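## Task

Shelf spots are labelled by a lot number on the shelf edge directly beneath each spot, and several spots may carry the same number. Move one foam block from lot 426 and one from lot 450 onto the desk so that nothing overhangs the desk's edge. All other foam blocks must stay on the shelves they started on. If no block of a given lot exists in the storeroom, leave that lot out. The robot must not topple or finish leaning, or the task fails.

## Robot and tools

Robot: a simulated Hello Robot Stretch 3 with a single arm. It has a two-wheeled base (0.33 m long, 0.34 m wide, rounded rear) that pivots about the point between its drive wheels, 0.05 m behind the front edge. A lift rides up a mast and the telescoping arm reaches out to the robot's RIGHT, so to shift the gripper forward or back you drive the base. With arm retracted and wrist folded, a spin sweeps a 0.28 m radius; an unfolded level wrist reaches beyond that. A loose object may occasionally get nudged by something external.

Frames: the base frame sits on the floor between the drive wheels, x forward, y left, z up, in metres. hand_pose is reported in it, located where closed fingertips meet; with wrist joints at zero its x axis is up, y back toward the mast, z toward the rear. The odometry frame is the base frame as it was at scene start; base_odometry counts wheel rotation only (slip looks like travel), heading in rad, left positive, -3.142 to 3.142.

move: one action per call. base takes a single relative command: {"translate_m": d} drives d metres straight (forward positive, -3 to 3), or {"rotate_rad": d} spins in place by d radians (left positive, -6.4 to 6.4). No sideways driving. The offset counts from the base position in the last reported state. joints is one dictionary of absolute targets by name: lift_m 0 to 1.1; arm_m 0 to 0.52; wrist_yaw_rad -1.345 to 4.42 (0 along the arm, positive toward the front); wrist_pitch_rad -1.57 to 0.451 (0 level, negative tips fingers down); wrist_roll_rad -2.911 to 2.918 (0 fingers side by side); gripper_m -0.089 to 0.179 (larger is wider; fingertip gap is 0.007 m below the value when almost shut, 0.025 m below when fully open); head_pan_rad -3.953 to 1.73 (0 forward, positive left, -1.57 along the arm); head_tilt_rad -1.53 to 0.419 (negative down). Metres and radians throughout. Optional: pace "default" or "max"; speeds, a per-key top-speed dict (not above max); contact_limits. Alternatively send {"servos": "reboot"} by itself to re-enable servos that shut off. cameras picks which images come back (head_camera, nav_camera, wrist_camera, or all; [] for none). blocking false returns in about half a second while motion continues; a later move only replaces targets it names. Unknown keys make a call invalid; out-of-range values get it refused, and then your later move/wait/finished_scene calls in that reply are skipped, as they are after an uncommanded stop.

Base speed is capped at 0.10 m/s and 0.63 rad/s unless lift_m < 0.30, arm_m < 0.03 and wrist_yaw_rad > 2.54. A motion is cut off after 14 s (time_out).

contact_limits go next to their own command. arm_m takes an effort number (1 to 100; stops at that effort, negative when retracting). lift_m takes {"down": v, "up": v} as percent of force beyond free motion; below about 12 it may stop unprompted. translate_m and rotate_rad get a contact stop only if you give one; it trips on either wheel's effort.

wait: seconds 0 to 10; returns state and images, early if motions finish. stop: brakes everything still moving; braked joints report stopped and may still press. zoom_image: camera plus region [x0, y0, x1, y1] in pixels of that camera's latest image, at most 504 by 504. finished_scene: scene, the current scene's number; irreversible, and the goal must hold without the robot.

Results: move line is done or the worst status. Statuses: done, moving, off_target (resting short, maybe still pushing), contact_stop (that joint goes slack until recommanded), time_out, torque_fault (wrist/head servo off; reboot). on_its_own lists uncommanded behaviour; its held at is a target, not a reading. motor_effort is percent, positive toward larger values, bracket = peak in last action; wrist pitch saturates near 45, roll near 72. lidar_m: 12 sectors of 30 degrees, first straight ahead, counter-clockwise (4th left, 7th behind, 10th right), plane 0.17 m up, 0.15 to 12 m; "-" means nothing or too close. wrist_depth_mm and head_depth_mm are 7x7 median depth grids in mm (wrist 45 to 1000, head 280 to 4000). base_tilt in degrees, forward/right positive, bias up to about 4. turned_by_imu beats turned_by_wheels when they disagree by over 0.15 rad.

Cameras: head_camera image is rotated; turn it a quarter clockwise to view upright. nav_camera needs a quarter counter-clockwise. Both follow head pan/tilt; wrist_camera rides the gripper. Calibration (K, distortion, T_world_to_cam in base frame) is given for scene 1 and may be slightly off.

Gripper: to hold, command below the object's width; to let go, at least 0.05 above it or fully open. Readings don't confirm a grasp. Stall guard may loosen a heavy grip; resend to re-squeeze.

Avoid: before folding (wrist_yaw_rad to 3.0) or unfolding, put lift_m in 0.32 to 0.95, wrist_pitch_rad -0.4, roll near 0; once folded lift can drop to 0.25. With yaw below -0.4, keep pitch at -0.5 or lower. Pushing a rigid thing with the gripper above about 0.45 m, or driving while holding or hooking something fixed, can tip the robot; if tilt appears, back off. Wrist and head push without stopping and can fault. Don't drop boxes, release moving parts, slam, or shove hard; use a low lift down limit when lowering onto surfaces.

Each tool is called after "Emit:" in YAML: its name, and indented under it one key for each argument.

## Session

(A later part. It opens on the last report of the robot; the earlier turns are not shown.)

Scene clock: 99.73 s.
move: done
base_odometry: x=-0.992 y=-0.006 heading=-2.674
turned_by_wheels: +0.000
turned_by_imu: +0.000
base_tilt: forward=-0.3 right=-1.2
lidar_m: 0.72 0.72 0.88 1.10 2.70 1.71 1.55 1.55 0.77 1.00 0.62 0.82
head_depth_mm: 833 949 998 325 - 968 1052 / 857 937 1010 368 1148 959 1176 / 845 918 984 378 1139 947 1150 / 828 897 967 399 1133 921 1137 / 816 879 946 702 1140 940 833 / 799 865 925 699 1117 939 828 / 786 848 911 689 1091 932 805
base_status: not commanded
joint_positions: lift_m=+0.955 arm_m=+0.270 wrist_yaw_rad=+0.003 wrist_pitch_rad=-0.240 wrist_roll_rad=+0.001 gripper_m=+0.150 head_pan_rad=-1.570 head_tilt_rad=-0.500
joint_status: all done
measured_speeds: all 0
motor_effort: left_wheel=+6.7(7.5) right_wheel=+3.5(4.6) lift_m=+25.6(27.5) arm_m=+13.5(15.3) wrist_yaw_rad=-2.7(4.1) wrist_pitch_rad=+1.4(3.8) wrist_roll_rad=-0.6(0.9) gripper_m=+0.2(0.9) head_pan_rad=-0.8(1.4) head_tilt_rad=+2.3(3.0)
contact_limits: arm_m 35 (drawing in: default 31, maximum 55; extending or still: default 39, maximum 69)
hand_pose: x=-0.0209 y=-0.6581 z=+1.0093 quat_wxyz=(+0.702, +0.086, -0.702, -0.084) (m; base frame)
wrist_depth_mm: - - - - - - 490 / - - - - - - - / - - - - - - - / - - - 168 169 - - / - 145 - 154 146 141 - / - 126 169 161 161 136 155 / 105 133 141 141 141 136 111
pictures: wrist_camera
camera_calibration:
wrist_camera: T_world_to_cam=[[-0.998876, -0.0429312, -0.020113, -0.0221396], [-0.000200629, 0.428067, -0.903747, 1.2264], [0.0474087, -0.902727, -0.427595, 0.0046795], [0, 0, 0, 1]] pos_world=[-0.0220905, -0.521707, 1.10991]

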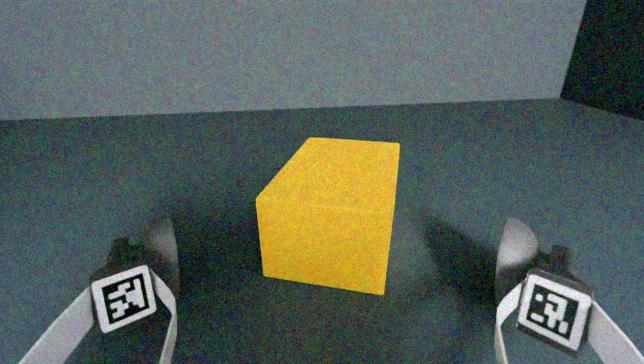

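Emit:
move:
  joints: {"lift_m":0.967}
  cameras: []

Emit:
move:
  joints: {"arm_m":0.345}
  contact_limits: {"arm_m":35}
  cameras: ["wrist_camera"]

Emit:
move:
  joints: {"gripper_m":0.03}
  cameras: ["wrist_camera"]

Scene clock: 111.73 s.
move: done
base_odometry: x=-0.992 y=-0.006 heading=-2.674
turned_by_wheels: +0.000
turned_by_imu: +0.000
base_tilt: forward=-0.1 right=-1.3
lidar_m: 0.72 0.72 0.88 1.10 2.70 1.71 1.54 1.55 0.77 1.00 0.62 0.82
head_depth_mm: 835 945 997 317 1104 968 1052 / 857 936 996 366 1193 962 1180 / 848 919 969 372 1186 954 1149 / 830 900 964 396 1133 921 1136 / 815 880 944 662 1131 944 834 / 801 864 925 696 1120 939 829 / 785 847 911 690 1091 931 801
base_status: not commanded
joint_positions: lift_m=+0.967 arm_m=+0.270 wrist_yaw_rad=+0.003 wrist_pitch_rad=-0.243 wrist_roll_rad=+0.001 gripper_m=+0.150 head_pan_rad=-1.570 head_tilt_rad=-0.500
joint_status: all done
measured_speeds: all 0
motor_effort: left_wheel=+7.2(7.4) right_wheel=+4.1(4.2) lift_m=+28.7(30.1) arm_m=+11.3(12.1) wrist_yaw_rad=-3.5(3.9) wrist_pitch_rad=+2.0(2.1) wrist_roll_rad=-0.7(0.8) gripper_m=+0.0(0.7) head_pan_rad=+0.0(0.6) head_tilt_rad=+2.9(4.0)
contact_limits: arm_m 35 (drawing in: default 31, maximum 55; extending or still: default 39, maximum 69)
hand_pose: x=-0.0209 y=-0.6579 z=+1.0206 quat_wxyz=(+0.702, +0.087, -0.702, -0.085) (m; base frame)
wrist_depth_mm: - - - - - - 482 / - - - - - - 517 / - - - - - - - / - - - 183 - - - / - 146 - 157 152 142 - / - 126 - 167 169 124 124 / 113 146 155 154 153 148 114
pictures: none
No camera images: "cameras" was empty.

Scene clock: 113.47 s.
move: done
base_odometry: x=-0.992 y=-0.006 heading=-2.674
turned_by_wheels: +0.000
turned_by_imu: +0.000
base_tilt: forward=-0.4 right=-1.2
lidar_m: 0.72 0.72 0.88 1.10 2.71 1.71 1.54 1.55 0.77 1.00 0.62 0.82
head_depth_mm: 835 944 1000 849 1112 940 1051 / 858 935 993 433 1198 962 1176 / 845 914 962 442 1190 953 1153 / 828 898 950 469 1164 921 1139 / 812 878 949 701 1128 939 832 / 800 866 927 698 1113 935 825 / 787 847 909 691 1095 932 804
base_status: not commanded
joint_positions: lift_m=+0.967 arm_m=+0.345 wrist_yaw_rad=+0.003 wrist_pitch_rad=-0.243 wrist_roll_rad=+0.001 gripper_m=+0.150 head_pan_rad=-1.570 head_tilt_rad=-0.500
joint_status: all done
measured_speeds: all 0
motor_effort: left_wheel=+7.0(7.5) right_wheel=+3.8(4.4) lift_m=+25.0(28.5) arm_m=+12.4(14.3) wrist_yaw_rad=-2.5(3.9) wrist_pitch_rad=+2.1(2.1) wrist_roll_rad=-0.4(0.8) gripper_m=+0.2(0.8) head_pan_rad=+0.3(1.0) head_tilt_rad=+4.0(4.6)
contact_limits: arm_m 35 (drawing in: default 31, maximum 55; extending or still: default 39, maximum 69)
hand_pose: x=-0.0209 y=-0.7328 z=+1.0206 quat_wxyz=(+0.702, +0.087, -0.702, -0.085) (m; base frame)
wrist_depth_mm: - - - - - - 420 / - - - - - - 447 / - - - - - - - / - - - - - - - / - 146 - 141 147 142 - / - 125 120 119 123 124 124 / 112 145 97 100 144 148 114
pictures: wrist_camera
camera_calibration:
wrist_camera: T_world_to_cam=[[-0.998875, -0.0428727, -0.020242, -0.0249489], [-0.000201242, 0.430777, -0.902459, 1.2693], [0.0474106, -0.90144, -0.430301, -0.054311], [0, 0, 0, 1]] pos_world=[-0.0220905, -0.596811, 1.12161]

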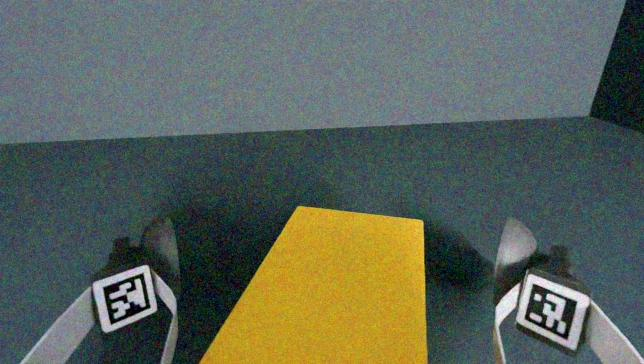

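Scene clock: 115.20 s.
move: done
base_odometry: x=-0.992 y=-0.006 heading=-2.674
turned_by_wheels: +0.000
turned_by_imu: +0.000
base_tilt: forward=-0.2 right=-1.1
lidar_m: 0.72 0.72 0.88 1.10 2.71 1.71 1.55 1.55 0.77 1.00 0.62 0.82
head_depth_mm: 834 947 997 847 1101 940 1050 / 853 939 995 433 1199 958 1174 / 847 916 959 442 1187 957 1146 / 827 900 952 469 1158 917 1146 / 816 880 947 704 1134 942 836 / 800 863 930 697 1116 935 808 / 788 847 912 690 1091 932 802
base_status: not commanded
joint_positions: lift_m=+0.967 arm_m=+0.345 wrist_yaw_rad=+0.002 wrist_pitch_rad=-0.243 wrist_roll_rad=+0.001 gripper_m=+0.031 head_pan_rad=-1.570 head_tilt_rad=-0.500
joint_status: all done
measured_speeds: all 0
motor_effort: left_wheel=+6.5(7.4) right_wheel=+3.2(4.2) lift_m=+23.6(25.0) arm_m=+7.7(12.5) wrist_yaw_rad=-2.2(4.1) wrist_pitch_rad=+2.0(2.1) wrist_roll_rad=-0.5(0.9) gripper_m=-25.2(95.7) head_pan_rad=+0.8(0.8) head_tilt_rad=+3.7(4.8)
contact_limits: arm_m 35 (drawing in: default 31, maximum 55; extending or still: default 39, maximum 69)
hand_pose: x=-0.0210 y=-0.7328 z=+1.0206 quat_wxyz=(+0.702, +0.087, -0.702, -0.086) (m; base frame)
wrist_depth_mm: - - - - - - 420 / - - - - - - 450 / - - - - - - - / - - - - - - - / - - 150 141 146 - - / - - 130 119 122 123 - / 161 145 100 100 103 126 157
pictures: wrist_camera
camera_calibration:
wrist_camera: T_world_to_cam=[[-0.998894, -0.0424265, -0.0202541, -0.0247689], [0.0000016419, 0.430785, -0.902454, 1.2693], [0.0470132, -0.901457, -0.430309, -0.0543164], [0, 0, 0, 1]] pos_world=[-0.02219, -0.596811, 1.12161]

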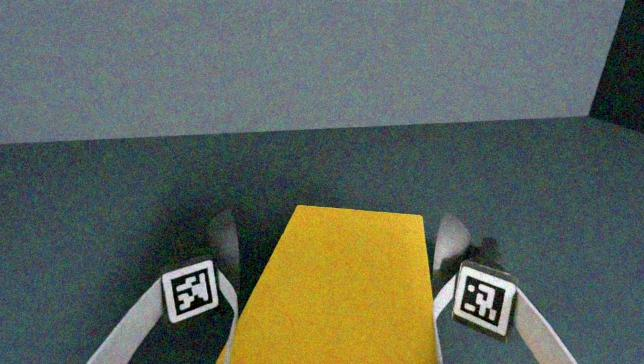

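Emit:
move:
  joints: {"lift_m":1.03}
  cameras: []

Emit:
move:
  joints: {"arm_m":0}
  cameras: ["wrist_camera"]

Emit:
move:
  base: {"translate_m":-0.92}
  cameras: []

Emit:
move:
  base: {"rotate_rad":1.58}
  joints: {"lift_m":0.85}
  cameras: ["wrist_camera","nav_camera"]

Scene clock: 140.03 s.
move: done
base_odometry: x=-0.992 y=-0.006 heading=-2.674
turned_by_wheels: +0.000
turned_by_imu: +0.000
base_tilt: forward=-0.4 right=-1.1
lidar_m: 0.72 0.73 0.88 1.10 2.71 1.71 1.55 1.55 0.78 1.00 0.62 0.82
head_depth_mm: 835 943 - 697 1043 967 1050 / 857 927 418 728 1197 962 1179 / 846 898 414 680 1185 954 1146 / 832 897 437 637 1161 921 1135 / 815 882 943 704 1136 946 833 / 800 864 930 698 1114 935 808 / 788 847 913 689 1093 934 804
base_status: not commanded
joint_positions: lift_m=+1.030 arm_m=+0.345 wrist_yaw_rad=+0.002 wrist_pitch_rad=-0.246 wrist_roll_rad=+0.001 gripper_m=+0.034 head_pan_rad=-1.570 head_tilt_rad=-0.500
joint_status: all done
measured_speeds: all 0
motor_effort: left_wheel=+7.2(7.4) right_wheel=+3.6(4.3) lift_m=+29.2(32.9) arm_m=-2.2(2.2) wrist_yaw_rad=-1.9(4.0) wrist_pitch_rad=+2.5(2.6) wrist_roll_rad=-0.6(0.8) gripper_m=-11.1(11.3) head_pan_rad=+0.9(1.5) head_tilt_rad=+3.7(5.1)
contact_limits: arm_m 35 (drawing in: default 31, maximum 55; extending or still: default 39, maximum 69)
hand_pose: x=-0.0210 y=-0.7326 z=+1.0829 quat_wxyz=(+0.702, +0.088, -0.702, -0.086) (m; base frame)
wrist_depth_mm: - - - - - - 422 / - - - - - - 448 / - - - - - - 484 / - - - - - - - / - - 150 147 147 - - / - - 130 119 122 - - / - - 97 100 100 117 -
pictures: none
No camera images: "cameras" was empty.

Scene clock: 143.77 s.
move: done
base_odometry: x=-0.992 y=-0.006 heading=-2.674
turned_by_wheels: +0.000
turned_by_imu: +0.000
base_tilt: forward=-0.3 right=-1.1
lidar_m: 0.72 0.72 0.88 1.10 2.71 1.71 1.54 1.55 0.78 1.00 0.62 0.82
head_depth_mm: 827 943 996 - - - - / 859 936 1012 782 - - - / 849 917 985 824 - - - / 830 896 964 808 - - 1137 / 814 878 948 706 1124 942 832 / 796 864 928 699 1114 941 810 / 789 849 909 692 1092 930 804
base_status: not commanded
joint_positions: lift_m=+1.030 arm_m=+0.001 wrist_yaw_rad=+0.002 wrist_pitch_rad=-0.246 wrist_roll_rad=+0.001 gripper_m=+0.034 head_pan_rad=-1.570 head_tilt_rad=-0.500
joint_status: all done
measured_speeds: all 0
motor_effort: left_wheel=+6.8(7.4) right_wheel=+3.5(4.2) lift_m=+25.4(28.9) arm_m=-12.0(14.3) wrist_yaw_rad=-2.1(3.8) wrist_pitch_rad=+2.5(2.6) wrist_roll_rad=-0.6(0.9) gripper_m=-10.4(11.3) head_pan_rad=+1.1(2.1) head_tilt_rad=+3.8(4.9)
hand_pose: x=-0.0210 y=-0.3882 z=+1.0829 quat_wxyz=(+0.702, +0.088, -0.702, -0.086) (m; base frame)
wrist_depth_mm: - - - - - 723 - / - - - - - 769 - / - - - - - - - / - - - - - - - / - - 149 147 147 - - / - - 130 119 122 - - / - - 97 100 100 120 -
pictures: wrist_camera
camera_calibration:
wrist_camera: T_world_to_cam=[[-0.998894, -0.0423719, -0.0203657, -0.0087413], [0.0000017367, 0.433169, -0.901313, 1.17678], [0.0470121, -0.900316, -0.43269, 0.286232], [0, 0, 0, 1]] pos_world=[-0.02219, -0.252414, 1.18431]

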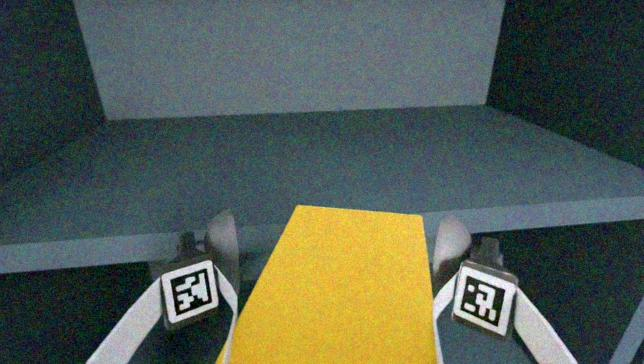

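Scene clock: 154.10 s.
move: done
base_odometry: x=-0.170 y=+0.409 heading=-2.674
turned_by_wheels: +0.000
turned_by_imu: -0.001
base_tilt: forward=-0.6 right=-1.2
lidar_m: 1.62 1.62 1.47 3.53 1.14 0.72 0.65 0.65 0.79 1.16 0.75 1.38
head_depth_mm: 831 1068 1071 - - - - / 856 1092 1166 835 - - - / 884 1070 1137 825 - - - / 920 1049 1114 818 - - 1229 / 948 1024 1092 862 1126 1009 1226 / 934 1009 1068 796 1213 971 1217 / 917 991 1048 787 1205 969 1186
base_status: done
joint_positions: lift_m=+1.030 arm_m=+0.001 wrist_yaw_rad=+0.002 wrist_pitch_rad=-0.246 wrist_roll_rad=+0.001 gripper_m=+0.034 head_pan_rad=-1.570 head_tilt_rad=-0.500
joint_status: not commanded
measured_speeds: all 0
motor_effort: left_wheel=-4.1(9.9) right_wheel=-8.5(14.7) lift_m=+28.3(30.5) arm_m=+2.0(12.4) wrist_yaw_rad=-2.1(3.9) wrist_pitch_rad=+2.6(2.6) wrist_roll_rad=-0.7(0.9) gripper_m=-10.7(11.2) head_pan_rad=+2.8(3.1) head_tilt_rad=+2.0(4.3)
hand_pose: x=-0.0210 y=-0.3882 z=+1.0829 quat_wxyz=(+0.702, +0.088, -0.702, -0.086) (m; base frame)
wrist_depth_mm: - - - - - 869 - / - - - - - - - / - - - - - - 569 / - - - - - - 601 / - - 156 147 150 - - / - - 130 119 122 - 695 / - - 97 100 100 117 -
pictures: none
No camera images: "cameras" was empty.

Scene clock: 157.73 s.
move: done
base_odometry: x=-0.170 y=+0.409 heading=-1.095
turned_by_wheels: +1.580
turned_by_imu: +1.555
base_tilt: forward=-0.4 right=-1.3
lidar_m: 3.54 1.15 0.72 0.65 0.65 0.79 1.16 0.75 1.38 1.62 1.63 1.47
head_depth_mm: 1470 1580 1655 1421 1522 1544 1326 / 1430 1561 1716 1885 2018 1624 1318 / 1395 1519 1659 1835 1984 1601 289 / 1368 1470 1606 1762 1912 1502 284 / 1339 1444 1571 1736 1884 1578 1268 / 1313 1423 1553 1689 1846 1579 1293 / 1294 1394 1504 1648 1806 1580 1280
base_status: done
joint_positions: lift_m=+0.850 arm_m=+0.001 wrist_yaw_rad=+0.002 wrist_pitch_rad=-0.247 wrist_roll_rad=+0.001 gripper_m=+0.034 head_pan_rad=-1.570 head_tilt_rad=-0.500
joint_status: all done
measured_speeds: all 0
motor_effort: left_wheel=-9.3(13.0) right_wheel=+7.8(12.6) lift_m=+24.5(26.7) arm_m=-1.4(4.2) wrist_yaw_rad=-1.5(4.1) wrist_pitch_rad=+2.7(2.8) wrist_roll_rad=-0.4(0.9) gripper_m=-10.9(11.3) head_pan_rad=+3.0(4.0) head_tilt_rad=+2.0(2.9)
hand_pose: x=-0.0210 y=-0.3881 z=+0.9027 quat_wxyz=(+0.702, +0.088, -0.702, -0.087) (m; base frame)
wrist_depth_mm: - - - - - - - / - - - - - - - / - - - - - - - / - - - - - - - / - - 155 147 150 - - / - 124 130 119 122 - - / - - 97 100 103 - -
pictures: nav_camera (sideways), wrist_camera
camera_calibration:
nav_camera: T_world_to_cam=[[0.0172624, -0.455904, 0.889862, -1.11504], [-0.999794, -0.0173917, 0.0104847, 0.0426668], [0.0106962, -0.889859, -0.45611, 0.546737], [0, 0, 0, 1]] pos_world=[0.0560582, -0.0210899, 1.24116]
wrist_camera: T_world_to_cam=[[-0.998894, -0.0423589, -0.0203943, -0.0123772], [0.0000015251, 0.433774, -0.901022, 1.01431], [0.0470129, -0.900026, -0.433294, 0.208984], [0, 0, 0, 1]] pos_world=[-0.02219, -0.252414, 1.00422]

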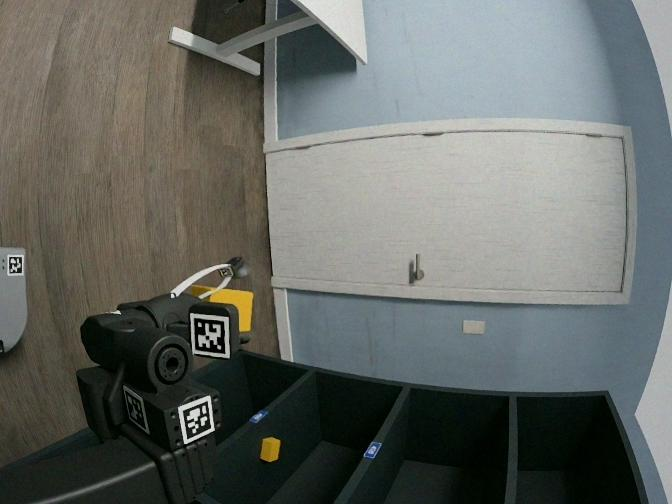

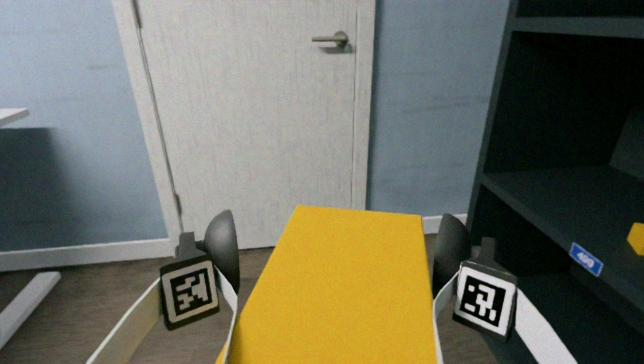

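Emit:
move:
  base: {"translate_m":1.3}
  cameras: ["head_camera","wrist_camera"]

Scene clock: 180.93 s.
move: done
base_odometry: x=+0.425 y=-0.747 heading=-1.095
turned_by_wheels: +0.000
turned_by_imu: +0.000
base_tilt: forward=-0.3 right=-1.3
lidar_m: 2.29 2.30 0.98 0.88 0.88 1.07 1.97 2.19 1.55 0.97 0.77 1.30
head_depth_mm: 1255 1354 1479 1635 1756 1528 1322 / 1231 1334 1457 1599 946 1519 1326 / 1204 1301 1425 1344 941 771 289 / 1179 1272 1392 1336 934 746 283 / 1153 1250 1362 1313 926 763 1276 / 1138 1227 1335 1312 917 788 1298 / 1115 1203 1304 1288 910 782 1226
base_status: done
joint_positions: lift_m=+0.850 arm_m=+0.001 wrist_yaw_rad=+0.002 wrist_pitch_rad=-0.247 wrist_roll_rad=+0.001 gripper_m=+0.034 head_pan_rad=-1.570 head_tilt_rad=-0.500
joint_status: not commanded
measured_speeds: all 0
motor_effort: left_wheel=+4.2(10.2) right_wheel=+5.5(14.3) lift_m=+28.6(28.9) arm_m=-0.2(13.0) wrist_yaw_rad=-2.1(4.0) wrist_pitch_rad=+2.6(2.8) wrist_roll_rad=-0.8(0.9) gripper_m=-10.6(11.3) head_pan_rad=+3.1(4.1) head_tilt_rad=-0.4(2.2)
hand_pose: x=-0.0210 y=-0.3881 z=+0.9027 quat_wxyz=(+0.702, +0.088, -0.702, -0.087) (m; base frame)
wrist_depth_mm: - - - - - - - / - - - - - - - / - - - - - - - / - - - - - - - / - - 149 148 147 - - / - - 130 119 122 - - / - 124 97 100 103 - -
pictures: head_camera (sideways), wrist_camera
camera_calibration:
head_camera: T_world_to_cam=[[-0.0466262, 0.43212, -0.90061, 1.18768], [0.997505, -0.0277097, -0.0649379, 0.0780455], [-0.0530166, -0.90139, -0.429749, 0.515209], [0, 0, 0, 1]] pos_world=[0.00484087, -0.0466535, 1.29612]
wrist_camera: T_world_to_cam=[[-0.998894, -0.0423589, -0.0203943, -0.0123772], [0.0000015251, 0.433774, -0.901022, 1.01431], [0.0470129, -0.900026, -0.433294, 0.208984], [0, 0, 0, 1]] pos_world=[-0.02219, -0.252414, 1.00422]

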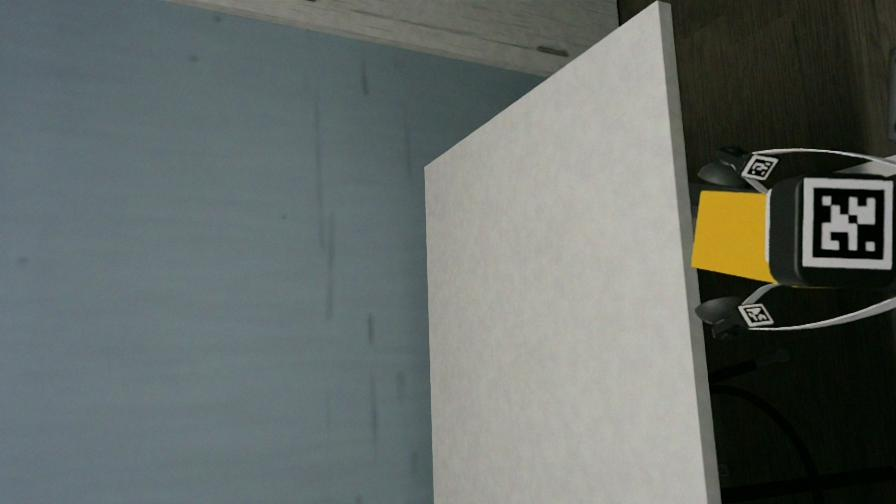

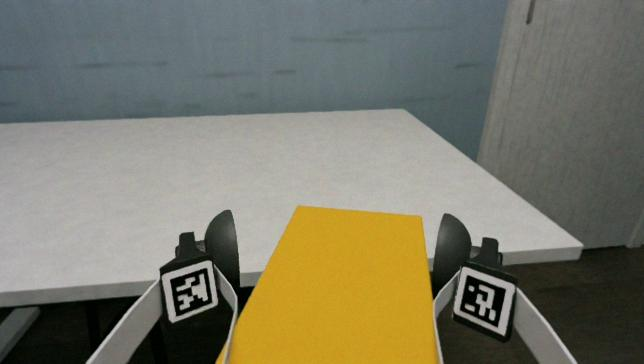

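Emit:
move:
  joints: {"arm_m":0.36}
  cameras: []

Emit:
move:
  joints: {"lift_m":0.75}
  cameras: []

Emit:
move:
  joints: {"lift_m":0.69}
  speeds: {"lift_m":0.03}
  contact_limits: {"lift_m":{"down":13}}
  cameras: ["wrist_camera"]

Scene clock: 192.73 s.
move: done
base_odometry: x=+0.425 y=-0.747 heading=-1.095
turned_by_wheels: +0.000
turned_by_imu: +0.000
base_tilt: forward=-0.3 right=-1.2
lidar_m: 2.29 2.31 0.98 0.88 0.88 1.07 1.97 2.20 1.56 0.97 0.77 1.30
head_depth_mm: 1252 1365 1483 1642 1755 302 - / 1230 1331 1459 1575 400 336 1316 / 1201 1307 1421 1142 506 1292 1275 / 1180 1280 1390 1334 594 1456 1301 / 1159 1241 1352 1307 925 1445 1294 / 1137 1226 1332 1300 916 789 1300 / 1118 1199 1307 1285 911 783 1238
base_status: not commanded
joint_positions: lift_m=+0.850 arm_m=+0.360 wrist_yaw_rad=+0.002 wrist_pitch_rad=-0.247 wrist_roll_rad=+0.001 gripper_m=+0.034 head_pan_rad=-1.570 head_tilt_rad=-0.500
joint_status: all done
measured_speeds: all 0
motor_effort: left_wheel=+4.3(4.9) right_wheel=+5.8(6.3) lift_m=+28.9(29.8) arm_m=+12.3(15.0) wrist_yaw_rad=-2.6(3.7) wrist_pitch_rad=+2.6(2.7) wrist_roll_rad=-0.4(0.9) gripper_m=-11.1(11.2) head_pan_rad=+3.0(3.9) head_tilt_rad=-2.2(2.4)
hand_pose: x=-0.0210 y=-0.7476 z=+0.9028 quat_wxyz=(+0.702, +0.088, -0.702, -0.087) (m; base frame)
wrist_depth_mm: - - - - - - - / - - - - - - - / - - - - - - - / - - - - - - - / - - 149 147 147 538 - / - - 131 119 122 - - / - - 97 100 100 117 -
pictures: none
No camera images: "cameras" was empty.

Scene clock: 194.47 s.
move: done
base_odometry: x=+0.425 y=-0.747 heading=-1.095
turned_by_wheels: +0.000
turned_by_imu: +0.000
base_tilt: forward=-0.2 right=-1.2
lidar_m: 2.30 2.31 0.98 0.88 0.88 1.07 1.98 2.20 1.56 0.97 0.77 1.30
head_depth_mm: 1250 1364 1484 1635 1773 1531 1293 / 1220 1334 1461 1599 944 419 355 / 1194 1296 1426 1344 564 1288 1282 / 1177 1272 1390 1329 648 1457 1307 / 1159 1248 1360 1312 919 1451 1298 / 1136 1225 1332 1295 917 787 1298 / 1116 1205 1300 1288 914 782 1228
base_status: not commanded
joint_positions: lift_m=+0.750 arm_m=+0.360 wrist_yaw_rad=+0.002 wrist_pitch_rad=-0.247 wrist_roll_rad=+0.001 gripper_m=+0.034 head_pan_rad=-1.570 head_tilt_rad=-0.500
joint_status: all done
measured_speeds: all 0
motor_effort: left_wheel=+4.2(4.7) right_wheel=+5.3(6.5) lift_m=+24.8(27.5) arm_m=+10.4(12.7) wrist_yaw_rad=-2.5(3.8) wrist_pitch_rad=+2.6(2.7) wrist_roll_rad=-0.6(0.8) gripper_m=-10.7(11.0) head_pan_rad=+3.3(3.9) head_tilt_rad=-2.0(2.6)
hand_pose: x=-0.0210 y=-0.7476 z=+0.8027 quat_wxyz=(+0.702, +0.088, -0.702, -0.087) (m; base frame)
wrist_depth_mm: - - - - - - - / - - - - - - - / - - - - - - - / - - - - - - - / - - 149 148 147 - - / - - 130 119 122 - - / - - 97 100 100 117 -
pictures: none
No camera images: "cameras" was empty.

Scene clock: 196.90 s.
move: done
base_odometry: x=+0.425 y=-0.747 heading=-1.095
turned_by_wheels: +0.000
turned_by_imu: +0.000
base_tilt: forward=-0.3 right=-1.3
lidar_m: 2.30 2.30 0.98 0.88 0.89 1.07 1.98 2.20 1.56 0.97 0.77 1.30
head_depth_mm: 1252 1366 1486 1636 1748 1539 1327 / 1232 1328 1450 1584 950 807 399 / 1203 1303 1425 1352 941 568 1260 / 1185 1277 1396 1330 894 601 1311 / 1153 1246 1364 1317 924 1454 1294 / 1144 1225 1339 1309 919 789 1290 / 1121 1198 1311 1289 914 781 1227
base_status: not commanded
joint_positions: lift_m=+0.690 arm_m=+0.360 wrist_yaw_rad=+0.002 wrist_pitch_rad=-0.217 wrist_roll_rad=+0.001 gripper_m=+0.034 head_pan_rad=-1.570 head_tilt_rad=-0.500
joint_status: all done
measured_speeds: all 0
motor_effort: left_wheel=+4.0(4.7) right_wheel=+4.9(6.3) lift_m=+18.7(26.9) arm_m=+6.3(9.8) wrist_yaw_rad=-2.9(3.5) wrist_pitch_rad=-2.7(3.2) wrist_roll_rad=-0.6(0.8) gripper_m=-10.8(11.1) head_pan_rad=+3.4(3.7) head_tilt_rad=-2.7(3.0)
contact_limits: lift_m down 13 (down: maximum 72; up: maximum 65)
hand_pose: x=-0.0211 y=-0.7500 z=+0.7499 quat_wxyz=(+0.703, +0.077, -0.703, -0.077) (m; base frame)
wrist_depth_mm: - - - - - - - / - - - - - - - / - - - - - - - / - - - - - - - / - - 149 143 149 - - / - - 130 119 124 - - / - 91 97 99 99 117 -
pictures: wrist_camera
camera_calibration:
wrist_camera: T_world_to_cam=[[-0.998913, -0.042453, -0.0192594, -0.0318005], [0.000305823, 0.40716, -0.913357, 1.0229], [0.0466164, -0.91237, -0.406705, -0.212137], [0, 0, 0, 1]] pos_world=[-0.0221897, -0.611382, 0.847386]

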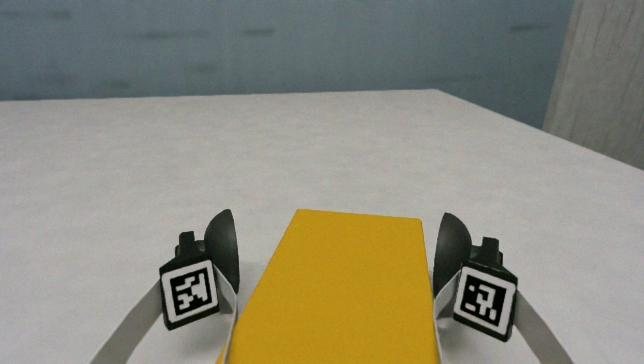

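Emit:
move:
  joints: {"lift_m":0.698}
  cameras: []

Emit:
move:
  joints: {"gripper_m":0.15}
  cameras: []

Emit:
move:
  joints: {"arm_m":0}
  pace: "max"
  cameras: ["wrist_camera"]

Emit:
move:
  joints: {"wrist_pitch_rad":-0.4,"wrist_yaw_rad":3.0}
  cameras: []

Emit:
move:
  joints: {"lift_m":0.28,"head_pan_rad":1.0,"head_tilt_rad":-0.3}
  pace: "max"
  cameras: []

Emit:
move:
  base: {"translate_m":1.87}
  pace: "max"
  cameras: ["nav_camera"]

Scene clock: 215.33 s.
move: done
base_odometry: x=+0.425 y=-0.747 heading=-1.095
turned_by_wheels: +0.000
turned_by_imu: +0.000
base_tilt: forward=-0.3 right=-1.2
lidar_m: 2.29 2.31 0.97 0.88 0.88 1.07 1.97 2.21 1.55 0.97 0.77 1.30
head_depth_mm: 1246 1355 1486 1630 1758 1534 1324 / 1229 1335 1462 1596 946 788 391 / 1206 1303 1427 1341 939 564 1261 / 1181 1280 1401 1328 889 598 1313 / 1151 1254 1360 1312 922 1442 1299 / 1138 1230 1326 1301 919 788 1292 / 1118 1199 1308 1289 912 778 1226
base_status: not commanded
joint_positions: lift_m=+0.698 arm_m=+0.360 wrist_yaw_rad=+0.002 wrist_pitch_rad=-0.245 wrist_roll_rad=+0.001 gripper_m=+0.034 head_pan_rad=-1.570 head_tilt_rad=-0.500
joint_status: all done
measured_speeds: all 0
motor_effort: left_wheel=+3.7(4.9) right_wheel=+5.4(6.2) lift_m=+27.1(30.0) arm_m=+0.7(2.0) wrist_yaw_rad=-2.0(2.9) wrist_pitch_rad=+2.1(2.7) wrist_roll_rad=-0.4(0.9) gripper_m=-10.6(11.2) head_pan_rad=+3.3(3.7) head_tilt_rad=-2.7(3.5)
hand_pose: x=-0.0211 y=-0.7477 z=+0.7512 quat_wxyz=(+0.702, +0.087, -0.702, -0.086) (m; base frame)
wrist_depth_mm: - - - - - - - / - - - - - - - / - - - - - - - / - - - - - - - / - - 150 147 147 - - / - - 130 119 122 - - / - - 97 100 100 117 -
pictures: none
No camera images: "cameras" was empty.

Scene clock: 217.03 s.
move: done
base_odometry: x=+0.425 y=-0.747 heading=-1.095
turned_by_wheels: +0.000
turned_by_imu: +0.000
base_tilt: forward=-0.3 right=-1.1
lidar_m: 2.30 2.31 0.98 0.88 0.88 1.07 1.98 2.20 1.55 0.97 0.77 1.30
head_depth_mm: 1248 1361 1469 1643 1752 1524 1319 / 1221 1330 1455 1600 947 789 391 / 1204 1306 1428 1344 941 564 1252 / 1181 1276 1392 1328 893 600 1304 / 1162 1248 1355 1320 919 1450 1303 / 1132 1229 1334 1308 915 789 1291 / 1116 1203 1297 1293 914 783 1223
base_status: not commanded
joint_positions: lift_m=+0.698 arm_m=+0.360 wrist_yaw_rad=+0.002 wrist_pitch_rad=-0.245 wrist_roll_rad=+0.001 gripper_m=+0.150 head_pan_rad=-1.570 head_tilt_rad=-0.500
joint_status: all done
measured_speeds: all 0
motor_effort: left_wheel=+4.4(4.9) right_wheel=+5.3(6.0) lift_m=+24.5(27.4) arm_m=-2.6(2.6) wrist_yaw_rad=-1.2(3.3) wrist_pitch_rad=+2.3(2.4) wrist_roll_rad=-0.3(0.8) gripper_m=+0.8(82.8) head_pan_rad=+3.1(3.7) head_tilt_rad=-2.9(4.0)
hand_pose: x=-0.0211 y=-0.7477 z=+0.7512 quat_wxyz=(+0.702, +0.087, -0.702, -0.086) (m; base frame)
wrist_depth_mm: - - - - - - - / - - - - - - - / - - - - - - - / - - - - - - - / - 145 - 149 149 141 - / - 126 - 120 121 124 - / - 118 98 101 101 - 111
pictures: none
No camera images: "cameras" was empty.

Scene clock: 219.20 s.
move: done
base_odometry: x=+0.425 y=-0.747 heading=-1.095
turned_by_wheels: +0.000
turned_by_imu: +0.000
base_tilt: forward=-0.3 right=-1.2
lidar_m: 2.30 2.31 0.98 0.88 0.88 1.07 1.98 2.20 1.56 0.97 0.77 1.30
head_depth_mm: 1251 1358 1478 1627 1751 1536 1320 / 1231 1336 1447 1598 945 1511 1316 / 1209 1302 1430 1348 940 1288 1272 / 1183 1285 1388 1328 899 1465 1306 / 1157 1250 1365 1314 931 1445 1299 / 1137 1223 1334 1298 920 788 1295 / 1120 1200 1305 1288 911 780 1220
base_status: not commanded
joint_positions: lift_m=+0.698 arm_m=+0.001 wrist_yaw_rad=+0.002 wrist_pitch_rad=-0.245 wrist_roll_rad=+0.001 gripper_m=+0.150 head_pan_rad=-1.570 head_tilt_rad=-0.500
joint_status: all done
measured_speeds: all 0
motor_effort: left_wheel=+4.2(4.6) right_wheel=+5.0(6.3) lift_m=+28.6(28.7) arm_m=-11.0(14.5) wrist_yaw_rad=-2.2(3.6) wrist_pitch_rad=+2.3(2.5) wrist_roll_rad=-0.5(0.9) gripper_m=+0.6(1.0) head_pan_rad=+2.9(3.8) head_tilt_rad=-4.3(4.3)
hand_pose: x=-0.0211 y=-0.3883 z=+0.7511 quat_wxyz=(+0.702, +0.087, -0.702, -0.086) (m; base frame)
wrist_depth_mm: - - - - - - - / - - - - - - - / - - - - - - - / - - - - - - - / - 150 - - - - - / - 125 - - - 124 - / 883 945 - - 969 943 114
pictures: wrist_camera
camera_calibration:
wrist_camera: T_world_to_cam=[[-0.998918, -0.0418521, -0.0203026, -0.0154232], [0.000205242, 0.43249, -0.901639, 0.87774], [0.0465161, -0.900667, -0.432014, 0.141946], [0, 0, 0, 1]] pos_world=[-0.0221895, -0.252413, 0.852414]

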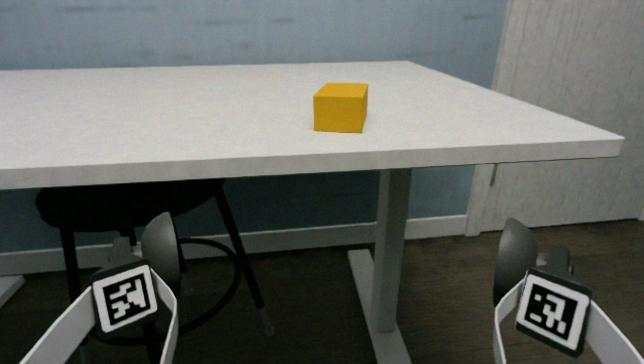

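Scene clock: 221.70 s.
move: done
base_odometry: x=+0.425 y=-0.747 heading=-1.095
turned_by_wheels: +0.000
turned_by_imu: +0.000
base_tilt: forward=-0.4 right=-1.2
lidar_m: 2.30 2.31 0.98 0.88 0.88 1.07 1.98 2.19 1.56 0.97 0.77 1.30
head_depth_mm: 1258 1352 1479 1632 1765 1522 1324 / 1235 1336 1464 1589 948 1522 1321 / 1205 1306 1424 1348 939 1293 1282 / 1179 1279 1395 1331 895 1462 1309 / 1158 1251 1361 1321 924 1446 1304 / 1138 1233 1330 1292 919 787 1290 / 1116 1204 1300 1295 911 783 1228
base_status: not commanded
joint_positions: lift_m=+0.698 arm_m=+0.001 wrist_yaw_rad=+2.997 wrist_pitch_rad=-0.411 wrist_roll_rad=+0.001 gripper_m=+0.150 head_pan_rad=-1.570 head_tilt_rad=-0.500
joint_status: all done
measured_speeds: all 0
motor_effort: left_wheel=+4.3(4.6) right_wheel=+5.9(5.9) lift_m=+28.1(30.0) arm_m=-1.4(11.0) wrist_yaw_rad=+1.8(4.8) wrist_pitch_rad=+1.6(5.1) wrist_roll_rad=-0.5(0.9) gripper_m=+0.2(1.0) head_pan_rad=+3.6(3.6) head_tilt_rad=-3.7(4.5)
hand_pose: x=+0.0112 y=+0.0773 z=+0.7121 quat_wxyz=(+0.195, +0.701, +0.094, +0.680) (m; base frame)
wrist_depth_mm: - 137 - - 938 - - / - 147 - - - - - / - 161 195 - - - - / 917 177 - - - - - / - 158 216 - - - - / - 126 240 - - 124 962 / 852 845 275 890 883 833 114
pictures: none
No camera images: "cameras" was empty.

Scene clock: 225.27 s.
move: done
base_odometry: x=+0.425 y=-0.747 heading=-1.095
turned_by_wheels: +0.000
turned_by_imu: +0.000
base_tilt: forward=-0.4 right=-1.1
lidar_m: 2.29 2.31 0.98 0.88 0.88 1.07 1.97 2.20 1.55 0.97 0.77 1.30
head_depth_mm: 2182 2256 2319 2398 2478 2028 1555 / 1308 2399 2494 2586 2654 2031 1549 / 1159 1220 1308 1385 1493 1586 1553 / 1044 1096 1157 1226 1308 1386 1449 / 949 991 1040 1099 1153 1227 1303 / 873 907 950 994 1043 1101 1160 / 808 838 872 910 954 997 1060
base_status: not commanded
joint_positions: lift_m=+0.280 arm_m=+0.001 wrist_yaw_rad=+2.997 wrist_pitch_rad=-0.414 wrist_roll_rad=+0.001 gripper_m=+0.150 head_pan_rad=+1.002 head_tilt_rad=-0.300
joint_status: all done
measured_speeds: all 0
motor_effort: left_wheel=+4.0(4.6) right_wheel=+4.7(6.1) lift_m=+24.6(27.6) arm_m=+12.5(12.5) wrist_yaw_rad=+1.9(3.4) wrist_pitch_rad=+2.1(2.1) wrist_roll_rad=-0.7(0.9) gripper_m=+0.7(1.0) head_pan_rad=-3.2(6.5) head_tilt_rad=+5.6(8.4)
hand_pose: x=+0.0111 y=+0.0771 z=+0.2936 quat_wxyz=(+0.195, +0.701, +0.095, +0.679) (m; base frame)
wrist_depth_mm: - 137 - - 967 - - / - 147 - - - - - / 842 161 821 916 907 874 870 / 736 185 661 705 711 695 687 / 606 158 215 586 590 579 572 / 514 125 239 315 500 124 484 / 113 260 262 271 437 422 114
pictures: none
No camera images: "cameras" was empty.

Scene clock: 232.93 s.
move: done
base_odometry: x=+1.282 y=-2.409 heading=-1.095
turned_by_wheels: +0.000
turned_by_imu: +0.002
base_tilt: forward=-0.3 right=-1.2
lidar_m: 0.47 0.47 0.58 1.11 1.36 1.48 2.88 1.09 1.09 1.07 0.83 0.53
head_depth_mm: 429 443 457 469 486 502 521 / 468 482 500 516 535 554 578 / 513 531 550 573 596 621 650 / 569 591 616 642 671 704 740 / 636 667 696 732 772 815 863 / 724 762 803 851 904 963 1028 / 839 890 947 1018 1090 1172 1275
base_status: done
joint_positions: lift_m=+0.280 arm_m=+0.001 wrist_yaw_rad=+2.998 wrist_pitch_rad=-0.414 wrist_roll_rad=+0.001 gripper_m=+0.150 head_pan_rad=+1.000 head_tilt_rad=-0.300
joint_status: not commanded
measured_speeds: all 0
motor_effort: left_wheel=-0.7(13.3) right_wheel=+7.9(13.6) lift_m=+25.8(30.0) arm_m=+12.2(13.6) wrist_yaw_rad=+2.8(3.2) wrist_pitch_rad=+2.1(2.2) wrist_roll_rad=-0.5(1.1) gripper_m=+0.5(1.2) head_pan_rad=-2.6(4.1) head_tilt_rad=+4.3(6.4)
hand_pose: x=+0.0110 y=+0.0771 z=+0.2936 quat_wxyz=(+0.195, +0.701, +0.095, +0.679) (m; base frame)
wrist_depth_mm: - 137 - - - - - / - 147 - - - - - / 921 162 856 905 856 - - / 735 185 668 723 696 677 - / 608 159 214 593 587 577 - / 512 126 240 314 499 124 464 / 113 259 262 271 433 420 114
pictures: nav_camera (sideways)
camera_calibration:
nav_camera: T_world_to_cam=[[0.131575, 0.236378, 0.962712, -1.21084], [0.848953, -0.528291, 0.0136854, 0.0271954], [0.511827, 0.815497, -0.270183, 0.301769], [0, 0, 0, 1]] pos_world=[-0.018225, 0.0544906, 1.24685]

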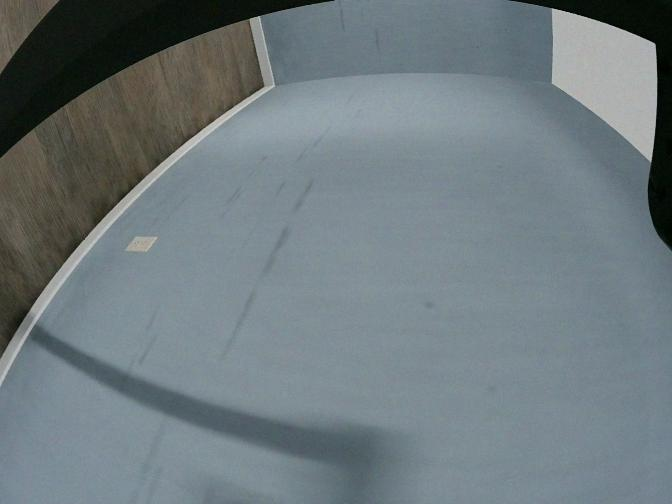

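Emit:
move:
  base: {"rotate_rad":1.59}
  joints: {"head_pan_rad":-1.57,"head_tilt_rad":-0.6}
  pace: "max"
  cameras: []

Emit:
move:
  base: {"translate_m":1.9}
  pace: "max"
  cameras: ["nav_camera"]

Scene clock: 241.50 s.
move: done
base_odometry: x=+1.282 y=-2.409 heading=+0.495
turned_by_wheels: +1.590
turned_by_imu: +1.557
base_tilt: forward=-0.3 right=-1.3
lidar_m: 1.11 1.33 1.48 2.85 1.09 1.09 1.07 0.84 0.53 0.47 0.48 0.58
head_depth_mm: 397 440 495 563 655 778 962 / 389 430 482 547 631 749 916 / 382 422 470 532 613 723 876 / 376 412 459 517 594 696 838 / 368 403 448 504 574 673 803 / 361 396 438 492 560 648 769 / 355 388 429 479 543 626 742
base_status: done
joint_positions: lift_m=+0.280 arm_m=+0.001 wrist_yaw_rad=+2.998 wrist_pitch_rad=-0.414 wrist_roll_rad=+0.001 gripper_m=+0.150 head_pan_rad=-1.578 head_tilt_rad=-0.601
joint_status: all done
measured_speeds: translate_m=+0.000 rotate_rad=+0.000 lift_m=+0.000 arm_m=+0.000 wrist_yaw_rad=+0.000 wrist_pitch_rad=+0.000 wrist_roll_rad=+0.000 head_pan_rad=+0.024 head_tilt_rad=+0.000
motor_effort: left_wheel=-6.3(15.0) right_wheel=+6.9(15.0) lift_m=+25.7(26.4) arm_m=-4.1(11.2) wrist_yaw_rad=+0.9(2.8) wrist_pitch_rad=+2.1(2.1) wrist_roll_rad=-0.6(0.8) gripper_m=+0.6(1.5) head_pan_rad=+3.1(4.9) head_tilt_rad=-3.0(8.4)
hand_pose: x=+0.0110 y=+0.0771 z=+0.2936 quat_wxyz=(+0.195, +0.701, +0.095, +0.679) (m; base frame)
wrist_depth_mm: - 137 - - - - - / - 147 - - - - - / - 161 853 915 896 881 865 / 727 185 655 715 715 698 701 / 601 158 215 588 587 580 581 / 509 126 239 315 502 124 478 / 113 260 262 271 436 420 114
pictures: none
No camera images: "cameras" was empty.

Scene clock: 249.30 s.
move: done
base_odometry: x=+2.955 y=-1.507 heading=+0.494
turned_by_wheels: +0.000
turned_by_imu: -1.234
base_tilt: forward=-0.4 right=-1.3
lidar_m: - - 0.15 0.78 1.17 1.82 0.93 2.82 2.56 0.22 0.15 -
head_depth_mm: 2173 2342 2569 2530 1875 1508 1250 / 2176 2392 2605 2513 1871 1495 1241 / 1386 2326 2593 2401 1867 1486 1237 / 447 517 611 751 970 1305 1176 / 306 322 335 356 393 446 516 / - - - - - 304 322 / - - - - - - -
base_status: done
joint_positions: lift_m=+0.280 arm_m=+0.001 wrist_yaw_rad=+3.014 wrist_pitch_rad=-0.417 wrist_roll_rad=+0.001 gripper_m=+0.150 head_pan_rad=-1.568 head_tilt_rad=-0.597
joint_status: not commanded
measured_speeds: all 0
on_its_own: right_wheel is at rest, and its effort (+21.7) is outside its rest range (-21 to +21); wrist_yaw_rad is at rest, and its effort (-12.3) is outside its rest range (-9 to +9)
motor_effort: left_wheel=+4.5(18.7) right_wheel=+21.7(53.8) lift_m=+23.5(34.3) arm_m=+12.1(23.5) wrist_yaw_rad=-12.3(64.6) wrist_pitch_rad=+2.6(3.3) wrist_roll_rad=-0.6(0.9) gripper_m=+1.9(2.9) head_pan_rad=+1.4(4.2) head_tilt_rad=-5.5(5.5)
hand_pose: x=+0.0072 y=+0.0772 z=+0.2930 quat_wxyz=(+0.190, +0.700, +0.102, +0.681) (m; base frame)
wrist_depth_mm: - 137 - - - 200 126 / - 149 - - - 198 132 / 947 165 198 908 797 196 125 / 729 673 191 711 648 195 124 / 601 154 213 585 572 156 123 / 511 125 238 311 470 120 113 / 113 260 264 270 372 189 111
pictures: nav_camera (sideways)
camera_calibration:
nav_camera: T_world_to_cam=[[0.0183364, -0.539825, 0.841577, -1.05205], [-0.999759, -0.020077, 0.00890467, 0.044717], [0.0120893, -0.841538, -0.540063, 0.656012], [0, 0, 0, 1]] pos_world=[0.0560662, -0.0149653, 1.23927]

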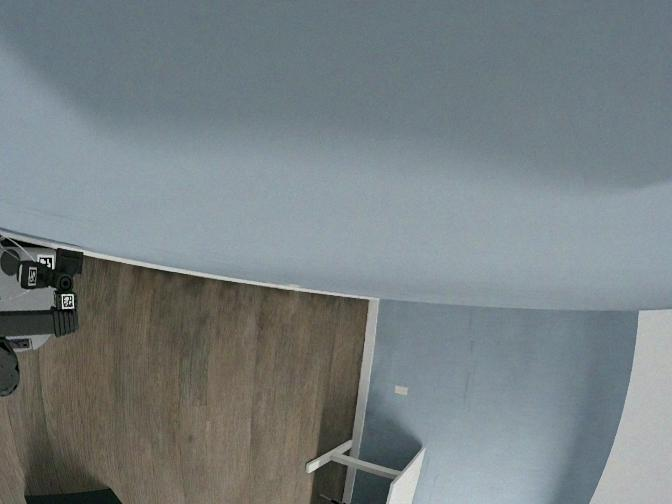

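Emit:
move:
  base: {"translate_m":-0.25}
  joints: {"head_pan_rad":1.2,"head_tilt_rad":-0.4}
  cameras: ["nav_camera"]

Emit:
move:
  joints: {"head_pan_rad":-0.3,"head_tilt_rad":-0.4}
  cameras: ["nav_camera"]

Emit:
move:
  joints: {"head_pan_rad":-3.0,"head_tilt_rad":-0.4}
  cameras: ["nav_camera"]

Scene clock: 277.93 s.
move: done
base_odometry: x=+2.735 y=-1.626 heading=+0.494
turned_by_wheels: +0.000
turned_by_imu: +0.000
base_tilt: forward=-0.2 right=-1.2
lidar_m: 0.33 0.36 0.56 1.11 1.22 0.69 0.69 0.75 2.42 0.85 0.42 0.34
head_depth_mm: 528 537 544 551 563 571 583 / 652 662 675 689 703 718 733 / 847 864 893 914 940 963 997 / 951 1017 1083 1155 1252 1337 1345 / 931 990 1056 1136 1214 1328 1383 / 906 966 1025 1103 1193 1291 1358 / 887 942 1003 1067 1160 1246 1323
base_status: done
joint_positions: lift_m=+0.280 arm_m=+0.001 wrist_yaw_rad=+3.003 wrist_pitch_rad=-0.417 wrist_roll_rad=+0.001 gripper_m=+0.150 head_pan_rad=+1.203 head_tilt_rad=-0.400
joint_status: all done
measured_speeds: all 0
motor_effort: left_wheel=-5.0(10.8) right_wheel=-7.8(17.5) lift_m=+27.4(30.0) arm_m=+3.1(13.7) wrist_yaw_rad=-3.0(14.0) wrist_pitch_rad=+2.6(2.8) wrist_roll_rad=-0.4(0.8) gripper_m=+0.3(2.4) head_pan_rad=-3.2(5.2) head_tilt_rad=+5.5(7.7)
hand_pose: x=+0.0098 y=+0.0769 z=+0.2930 quat_wxyz=(+0.194, +0.700, +0.098, +0.680) (m; base frame)
wrist_depth_mm: - 137 - - - - - / - 147 - - - - - / 930 163 821 894 906 801 - / 736 187 217 713 702 672 - / 596 158 212 593 584 146 - / 515 126 238 311 498 124 - / 113 260 265 271 436 424 111
pictures: nav_camera (sideways)
camera_calibration:
nav_camera: T_world_to_cam=[[0.115213, 0.346721, 0.930865, -1.16911], [0.938652, -0.34465, 0.0121958, 0.0285392], [0.325051, 0.872354, -0.365158, 0.426533], [0, 0, 0, 1]] pos_world=[-0.0307371, 0.0431035, 1.24369]

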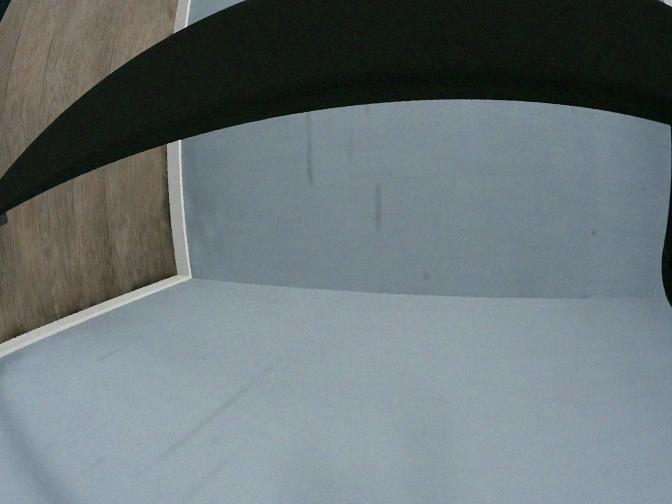

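Scene clock: 280.13 s.
move: done
base_odometry: x=+2.735 y=-1.626 heading=+0.494
turned_by_wheels: +0.000
turned_by_imu: +0.000
base_tilt: forward=-0.2 right=-1.3
lidar_m: 0.33 0.36 0.56 1.11 1.21 0.69 0.69 0.75 2.42 0.85 0.41 0.34
head_depth_mm: - 285 302 327 356 391 432 / - 283 296 319 347 379 419 / - - 290 312 339 369 407 / - - 286 305 331 360 396 / - - 284 299 323 351 385 / - - - 292 316 342 374 / - - - 288 308 334 364
base_status: not commanded
joint_positions: lift_m=+0.280 arm_m=+0.001 wrist_yaw_rad=+3.003 wrist_pitch_rad=-0.417 wrist_roll_rad=+0.001 gripper_m=+0.150 head_pan_rad=-0.308 head_tilt_rad=-0.400
joint_status: all done
measured_speeds: translate_m=+0.000 rotate_rad=+0.000 lift_m=+0.000 arm_m=+0.000 wrist_yaw_rad=+0.000 wrist_pitch_rad=+0.000 wrist_roll_rad=+0.000 head_pan_rad=+0.024 head_tilt_rad=+0.000
motor_effort: left_wheel=-5.4(5.8) right_wheel=-7.9(9.1) lift_m=+25.5(27.0) arm_m=-3.7(3.7) wrist_yaw_rad=-2.9(4.2) wrist_pitch_rad=+2.7(2.8) wrist_roll_rad=-0.8(0.8) gripper_m=+0.4(1.3) head_pan_rad=+3.8(5.2) head_tilt_rad=+4.4(6.8)
hand_pose: x=+0.0098 y=+0.0769 z=+0.2930 quat_wxyz=(+0.194, +0.700, +0.098, +0.680) (m; base frame)
wrist_depth_mm: - 137 - - - - - / - 148 - - - - - / 923 163 819 910 885 803 - / 719 186 217 713 704 669 - / 611 158 213 588 577 147 - / 513 126 238 309 498 124 - / 113 259 264 269 434 422 111
pictures: nav_camera (sideways)
camera_calibration:
nav_camera: T_world_to_cam=[[0.35274, -0.0944388, 0.930943, -1.17069], [-0.288446, -0.957419, 0.0121695, 0.0360583], [0.890153, -0.27282, -0.364961, 0.422749], [0, 0, 0, 1]] pos_world=[0.0470372, 0.0392991, 1.24369]

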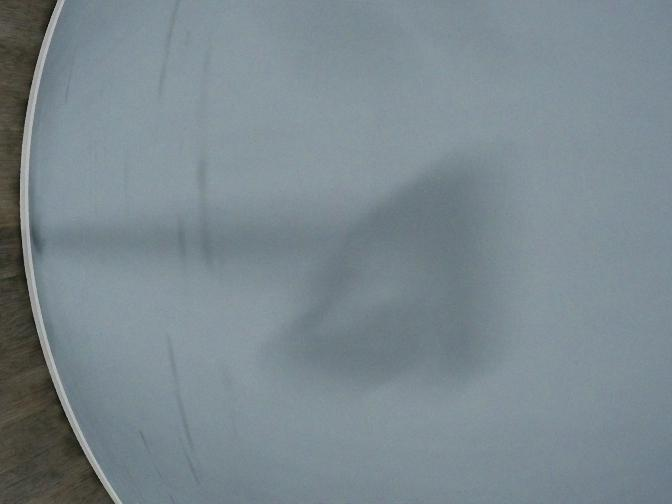

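Scene clock: 282.87 s.
move: done
base_odometry: x=+2.735 y=-1.626 heading=+0.494
turned_by_wheels: +0.000
turned_by_imu: +0.000
base_tilt: forward=-0.3 right=-1.2
lidar_m: 0.33 0.36 0.56 1.11 1.21 0.69 0.69 0.75 2.42 0.85 0.41 0.34
head_depth_mm: 545 575 609 650 698 781 1387 / 560 590 627 668 717 775 837 / 573 607 646 693 744 805 869 / 588 624 664 717 771 832 908 / 606 643 689 738 798 868 947 / 631 674 - 3142 2151 1692 1354 / - - - 3642 2355 1743 1385
base_status: not commanded
joint_positions: lift_m=+0.280 arm_m=+0.001 wrist_yaw_rad=+3.003 wrist_pitch_rad=-0.417 wrist_roll_rad=+0.001 gripper_m=+0.150 head_pan_rad=-3.008 head_tilt_rad=-0.400
joint_status: all done
measured_speeds: translate_m=+0.000 rotate_rad=+0.000 lift_m=+0.000 arm_m=+0.000 wrist_yaw_rad=+0.000 wrist_pitch_rad=+0.000 wrist_roll_rad=+0.000 head_pan_rad=+0.024 head_tilt_rad=+0.000
motor_effort: left_wheel=-5.4(5.8) right_wheel=-7.8(8.8) lift_m=+23.4(25.2) arm_m=-11.9(12.1) wrist_yaw_rad=-3.1(4.4) wrist_pitch_rad=+2.6(2.8) wrist_roll_rad=-0.4(0.9) gripper_m=+0.8(1.2) head_pan_rad=+3.3(5.6) head_tilt_rad=+4.3(8.9)
hand_pose: x=+0.0098 y=+0.0769 z=+0.2930 quat_wxyz=(+0.194, +0.700, +0.098, +0.680) (m; base frame)
wrist_depth_mm: - 137 - - - - - / - 148 - - - - - / 920 163 819 880 881 786 - / 726 186 216 717 701 662 - / 609 158 212 588 578 146 - / 510 125 238 313 497 124 - / 113 261 264 269 435 419 111
pictures: nav_camera (sideways)
camera_calibration:
nav_camera: T_world_to_cam=[[-0.359277, -0.065365, 0.930939, -1.1663], [-0.148383, 0.988855, 0.0121662, 0.0351997], [-0.921359, -0.133764, -0.364972, 0.433899], [0, 0, 0, 1]] pos_world=[-0.0140263, -0.0530027, 1.24369]

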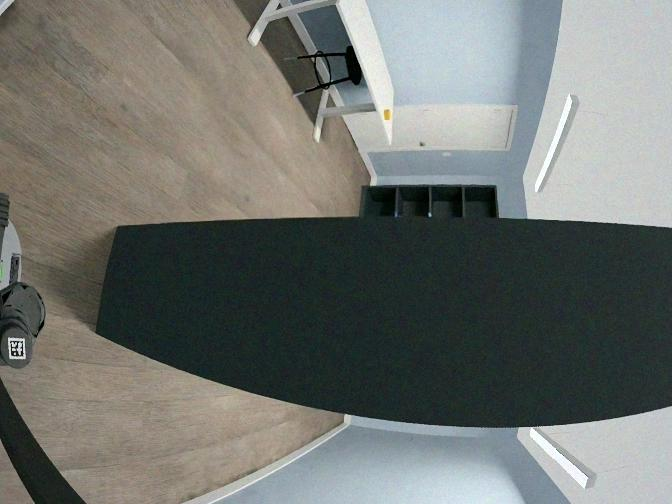

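Emit:
move:
  base: {"translate_m":-0.14}
  cameras: []

Emit:
move:
  base: {"rotate_rad":1.5}
  joints: {"head_pan_rad":-1.57,"head_tilt_rad":-0.4}
  cameras: ["nav_camera"]

Scene clock: 320.77 s.
move: done
base_odometry: x=+2.611 y=-1.692 heading=+0.495
turned_by_wheels: +0.000
turned_by_imu: +0.000
base_tilt: forward=-0.3 right=-1.1
lidar_m: 0.47 0.51 0.79 1.13 1.23 0.55 0.55 0.60 2.35 1.19 0.59 0.47
head_depth_mm: 430 453 481 512 546 588 638 / 440 465 495 529 566 609 659 / 452 479 511 546 587 633 689 / 466 492 527 565 610 659 717 / 479 510 544 583 632 686 750 / 494 525 563 606 661 726 805 / 3714 - - 3591 2365 1757 1390
base_status: done
joint_positions: lift_m=+0.280 arm_m=+0.001 wrist_yaw_rad=+3.003 wrist_pitch_rad=-0.417 wrist_roll_rad=+0.001 gripper_m=+0.150 head_pan_rad=-3.000 head_tilt_rad=-0.400
joint_status: not commanded
measured_speeds: all 0
motor_effort: left_wheel=-1.6(10.3) right_wheel=-10.8(11.8) lift_m=+26.5(26.5) arm_m=-12.1(13.3) wrist_yaw_rad=-2.7(4.1) wrist_pitch_rad=+2.7(2.7) wrist_roll_rad=-0.6(0.8) gripper_m=+0.4(1.2) head_pan_rad=+4.0(4.0) head_tilt_rad=+3.7(4.5)
hand_pose: x=+0.0098 y=+0.0769 z=+0.2930 quat_wxyz=(+0.194, +0.700, +0.098, +0.680) (m; base frame)
wrist_depth_mm: - 137 - - - - - / - 148 - - - - - / 935 163 817 891 877 885 - / 735 187 217 711 708 698 663 / 603 158 213 591 578 573 579 / 512 126 239 310 502 124 479 / 112 259 263 270 431 420 114
pictures: none
No camera images: "cameras" was empty.

Scene clock: 324.03 s.
move: done
base_odometry: x=+2.611 y=-1.692 heading=+1.994
turned_by_wheels: +1.500
turned_by_imu: +1.475
base_tilt: forward=-0.3 right=-1.1
lidar_m: 1.13 1.20 0.56 0.55 0.58 2.33 1.50 0.63 0.48 0.47 0.50 0.71
head_depth_mm: 367 389 416 445 481 522 570 / 368 391 418 449 484 525 573 / 370 394 421 452 487 530 577 / 372 396 422 455 490 533 583 / 374 398 425 458 494 538 587 / 375 400 427 460 497 540 592 / 378 402 430 463 501 543 597
base_status: done
joint_positions: lift_m=+0.280 arm_m=+0.001 wrist_yaw_rad=+3.003 wrist_pitch_rad=-0.417 wrist_roll_rad=+0.001 gripper_m=+0.150 head_pan_rad=-1.568 head_tilt_rad=-0.400
joint_status: all done
measured_speeds: all 0
motor_effort: left_wheel=-9.5(12.5) right_wheel=+8.1(13.0) lift_m=+29.5(29.9) arm_m=-12.1(13.1) wrist_yaw_rad=-2.8(4.5) wrist_pitch_rad=+2.6(2.8) wrist_roll_rad=-0.4(0.8) gripper_m=+0.7(1.1) head_pan_rad=-3.1(5.2) head_tilt_rad=+3.4(7.9)
hand_pose: x=+0.0098 y=+0.0769 z=+0.2930 quat_wxyz=(+0.194, +0.700, +0.098, +0.680) (m; base frame)
wrist_depth_mm: - 137 - - - - - / - 148 - - - - - / 937 162 169 - 894 883 862 / 728 186 188 683 703 701 693 / 602 158 212 588 575 575 571 / 511 125 239 312 503 124 478 / 113 261 264 269 435 417 114
pictures: nav_camera (sideways)
camera_calibration:
nav_camera: T_world_to_cam=[[0.0178853, -0.364745, 0.930936, -1.1686], [-0.999764, -0.017971, 0.0121666, 0.0404399], [0.0122921, -0.930934, -0.36498, 0.428208], [0, 0, 0, 1]] pos_world=[0.0560676, -0.0268817, 1.24369]

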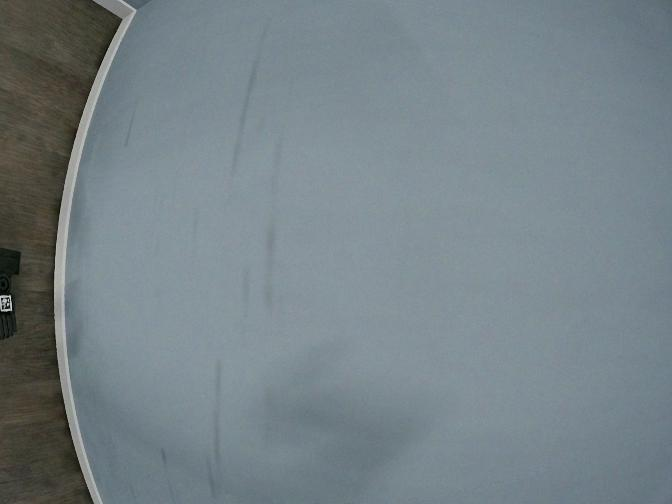

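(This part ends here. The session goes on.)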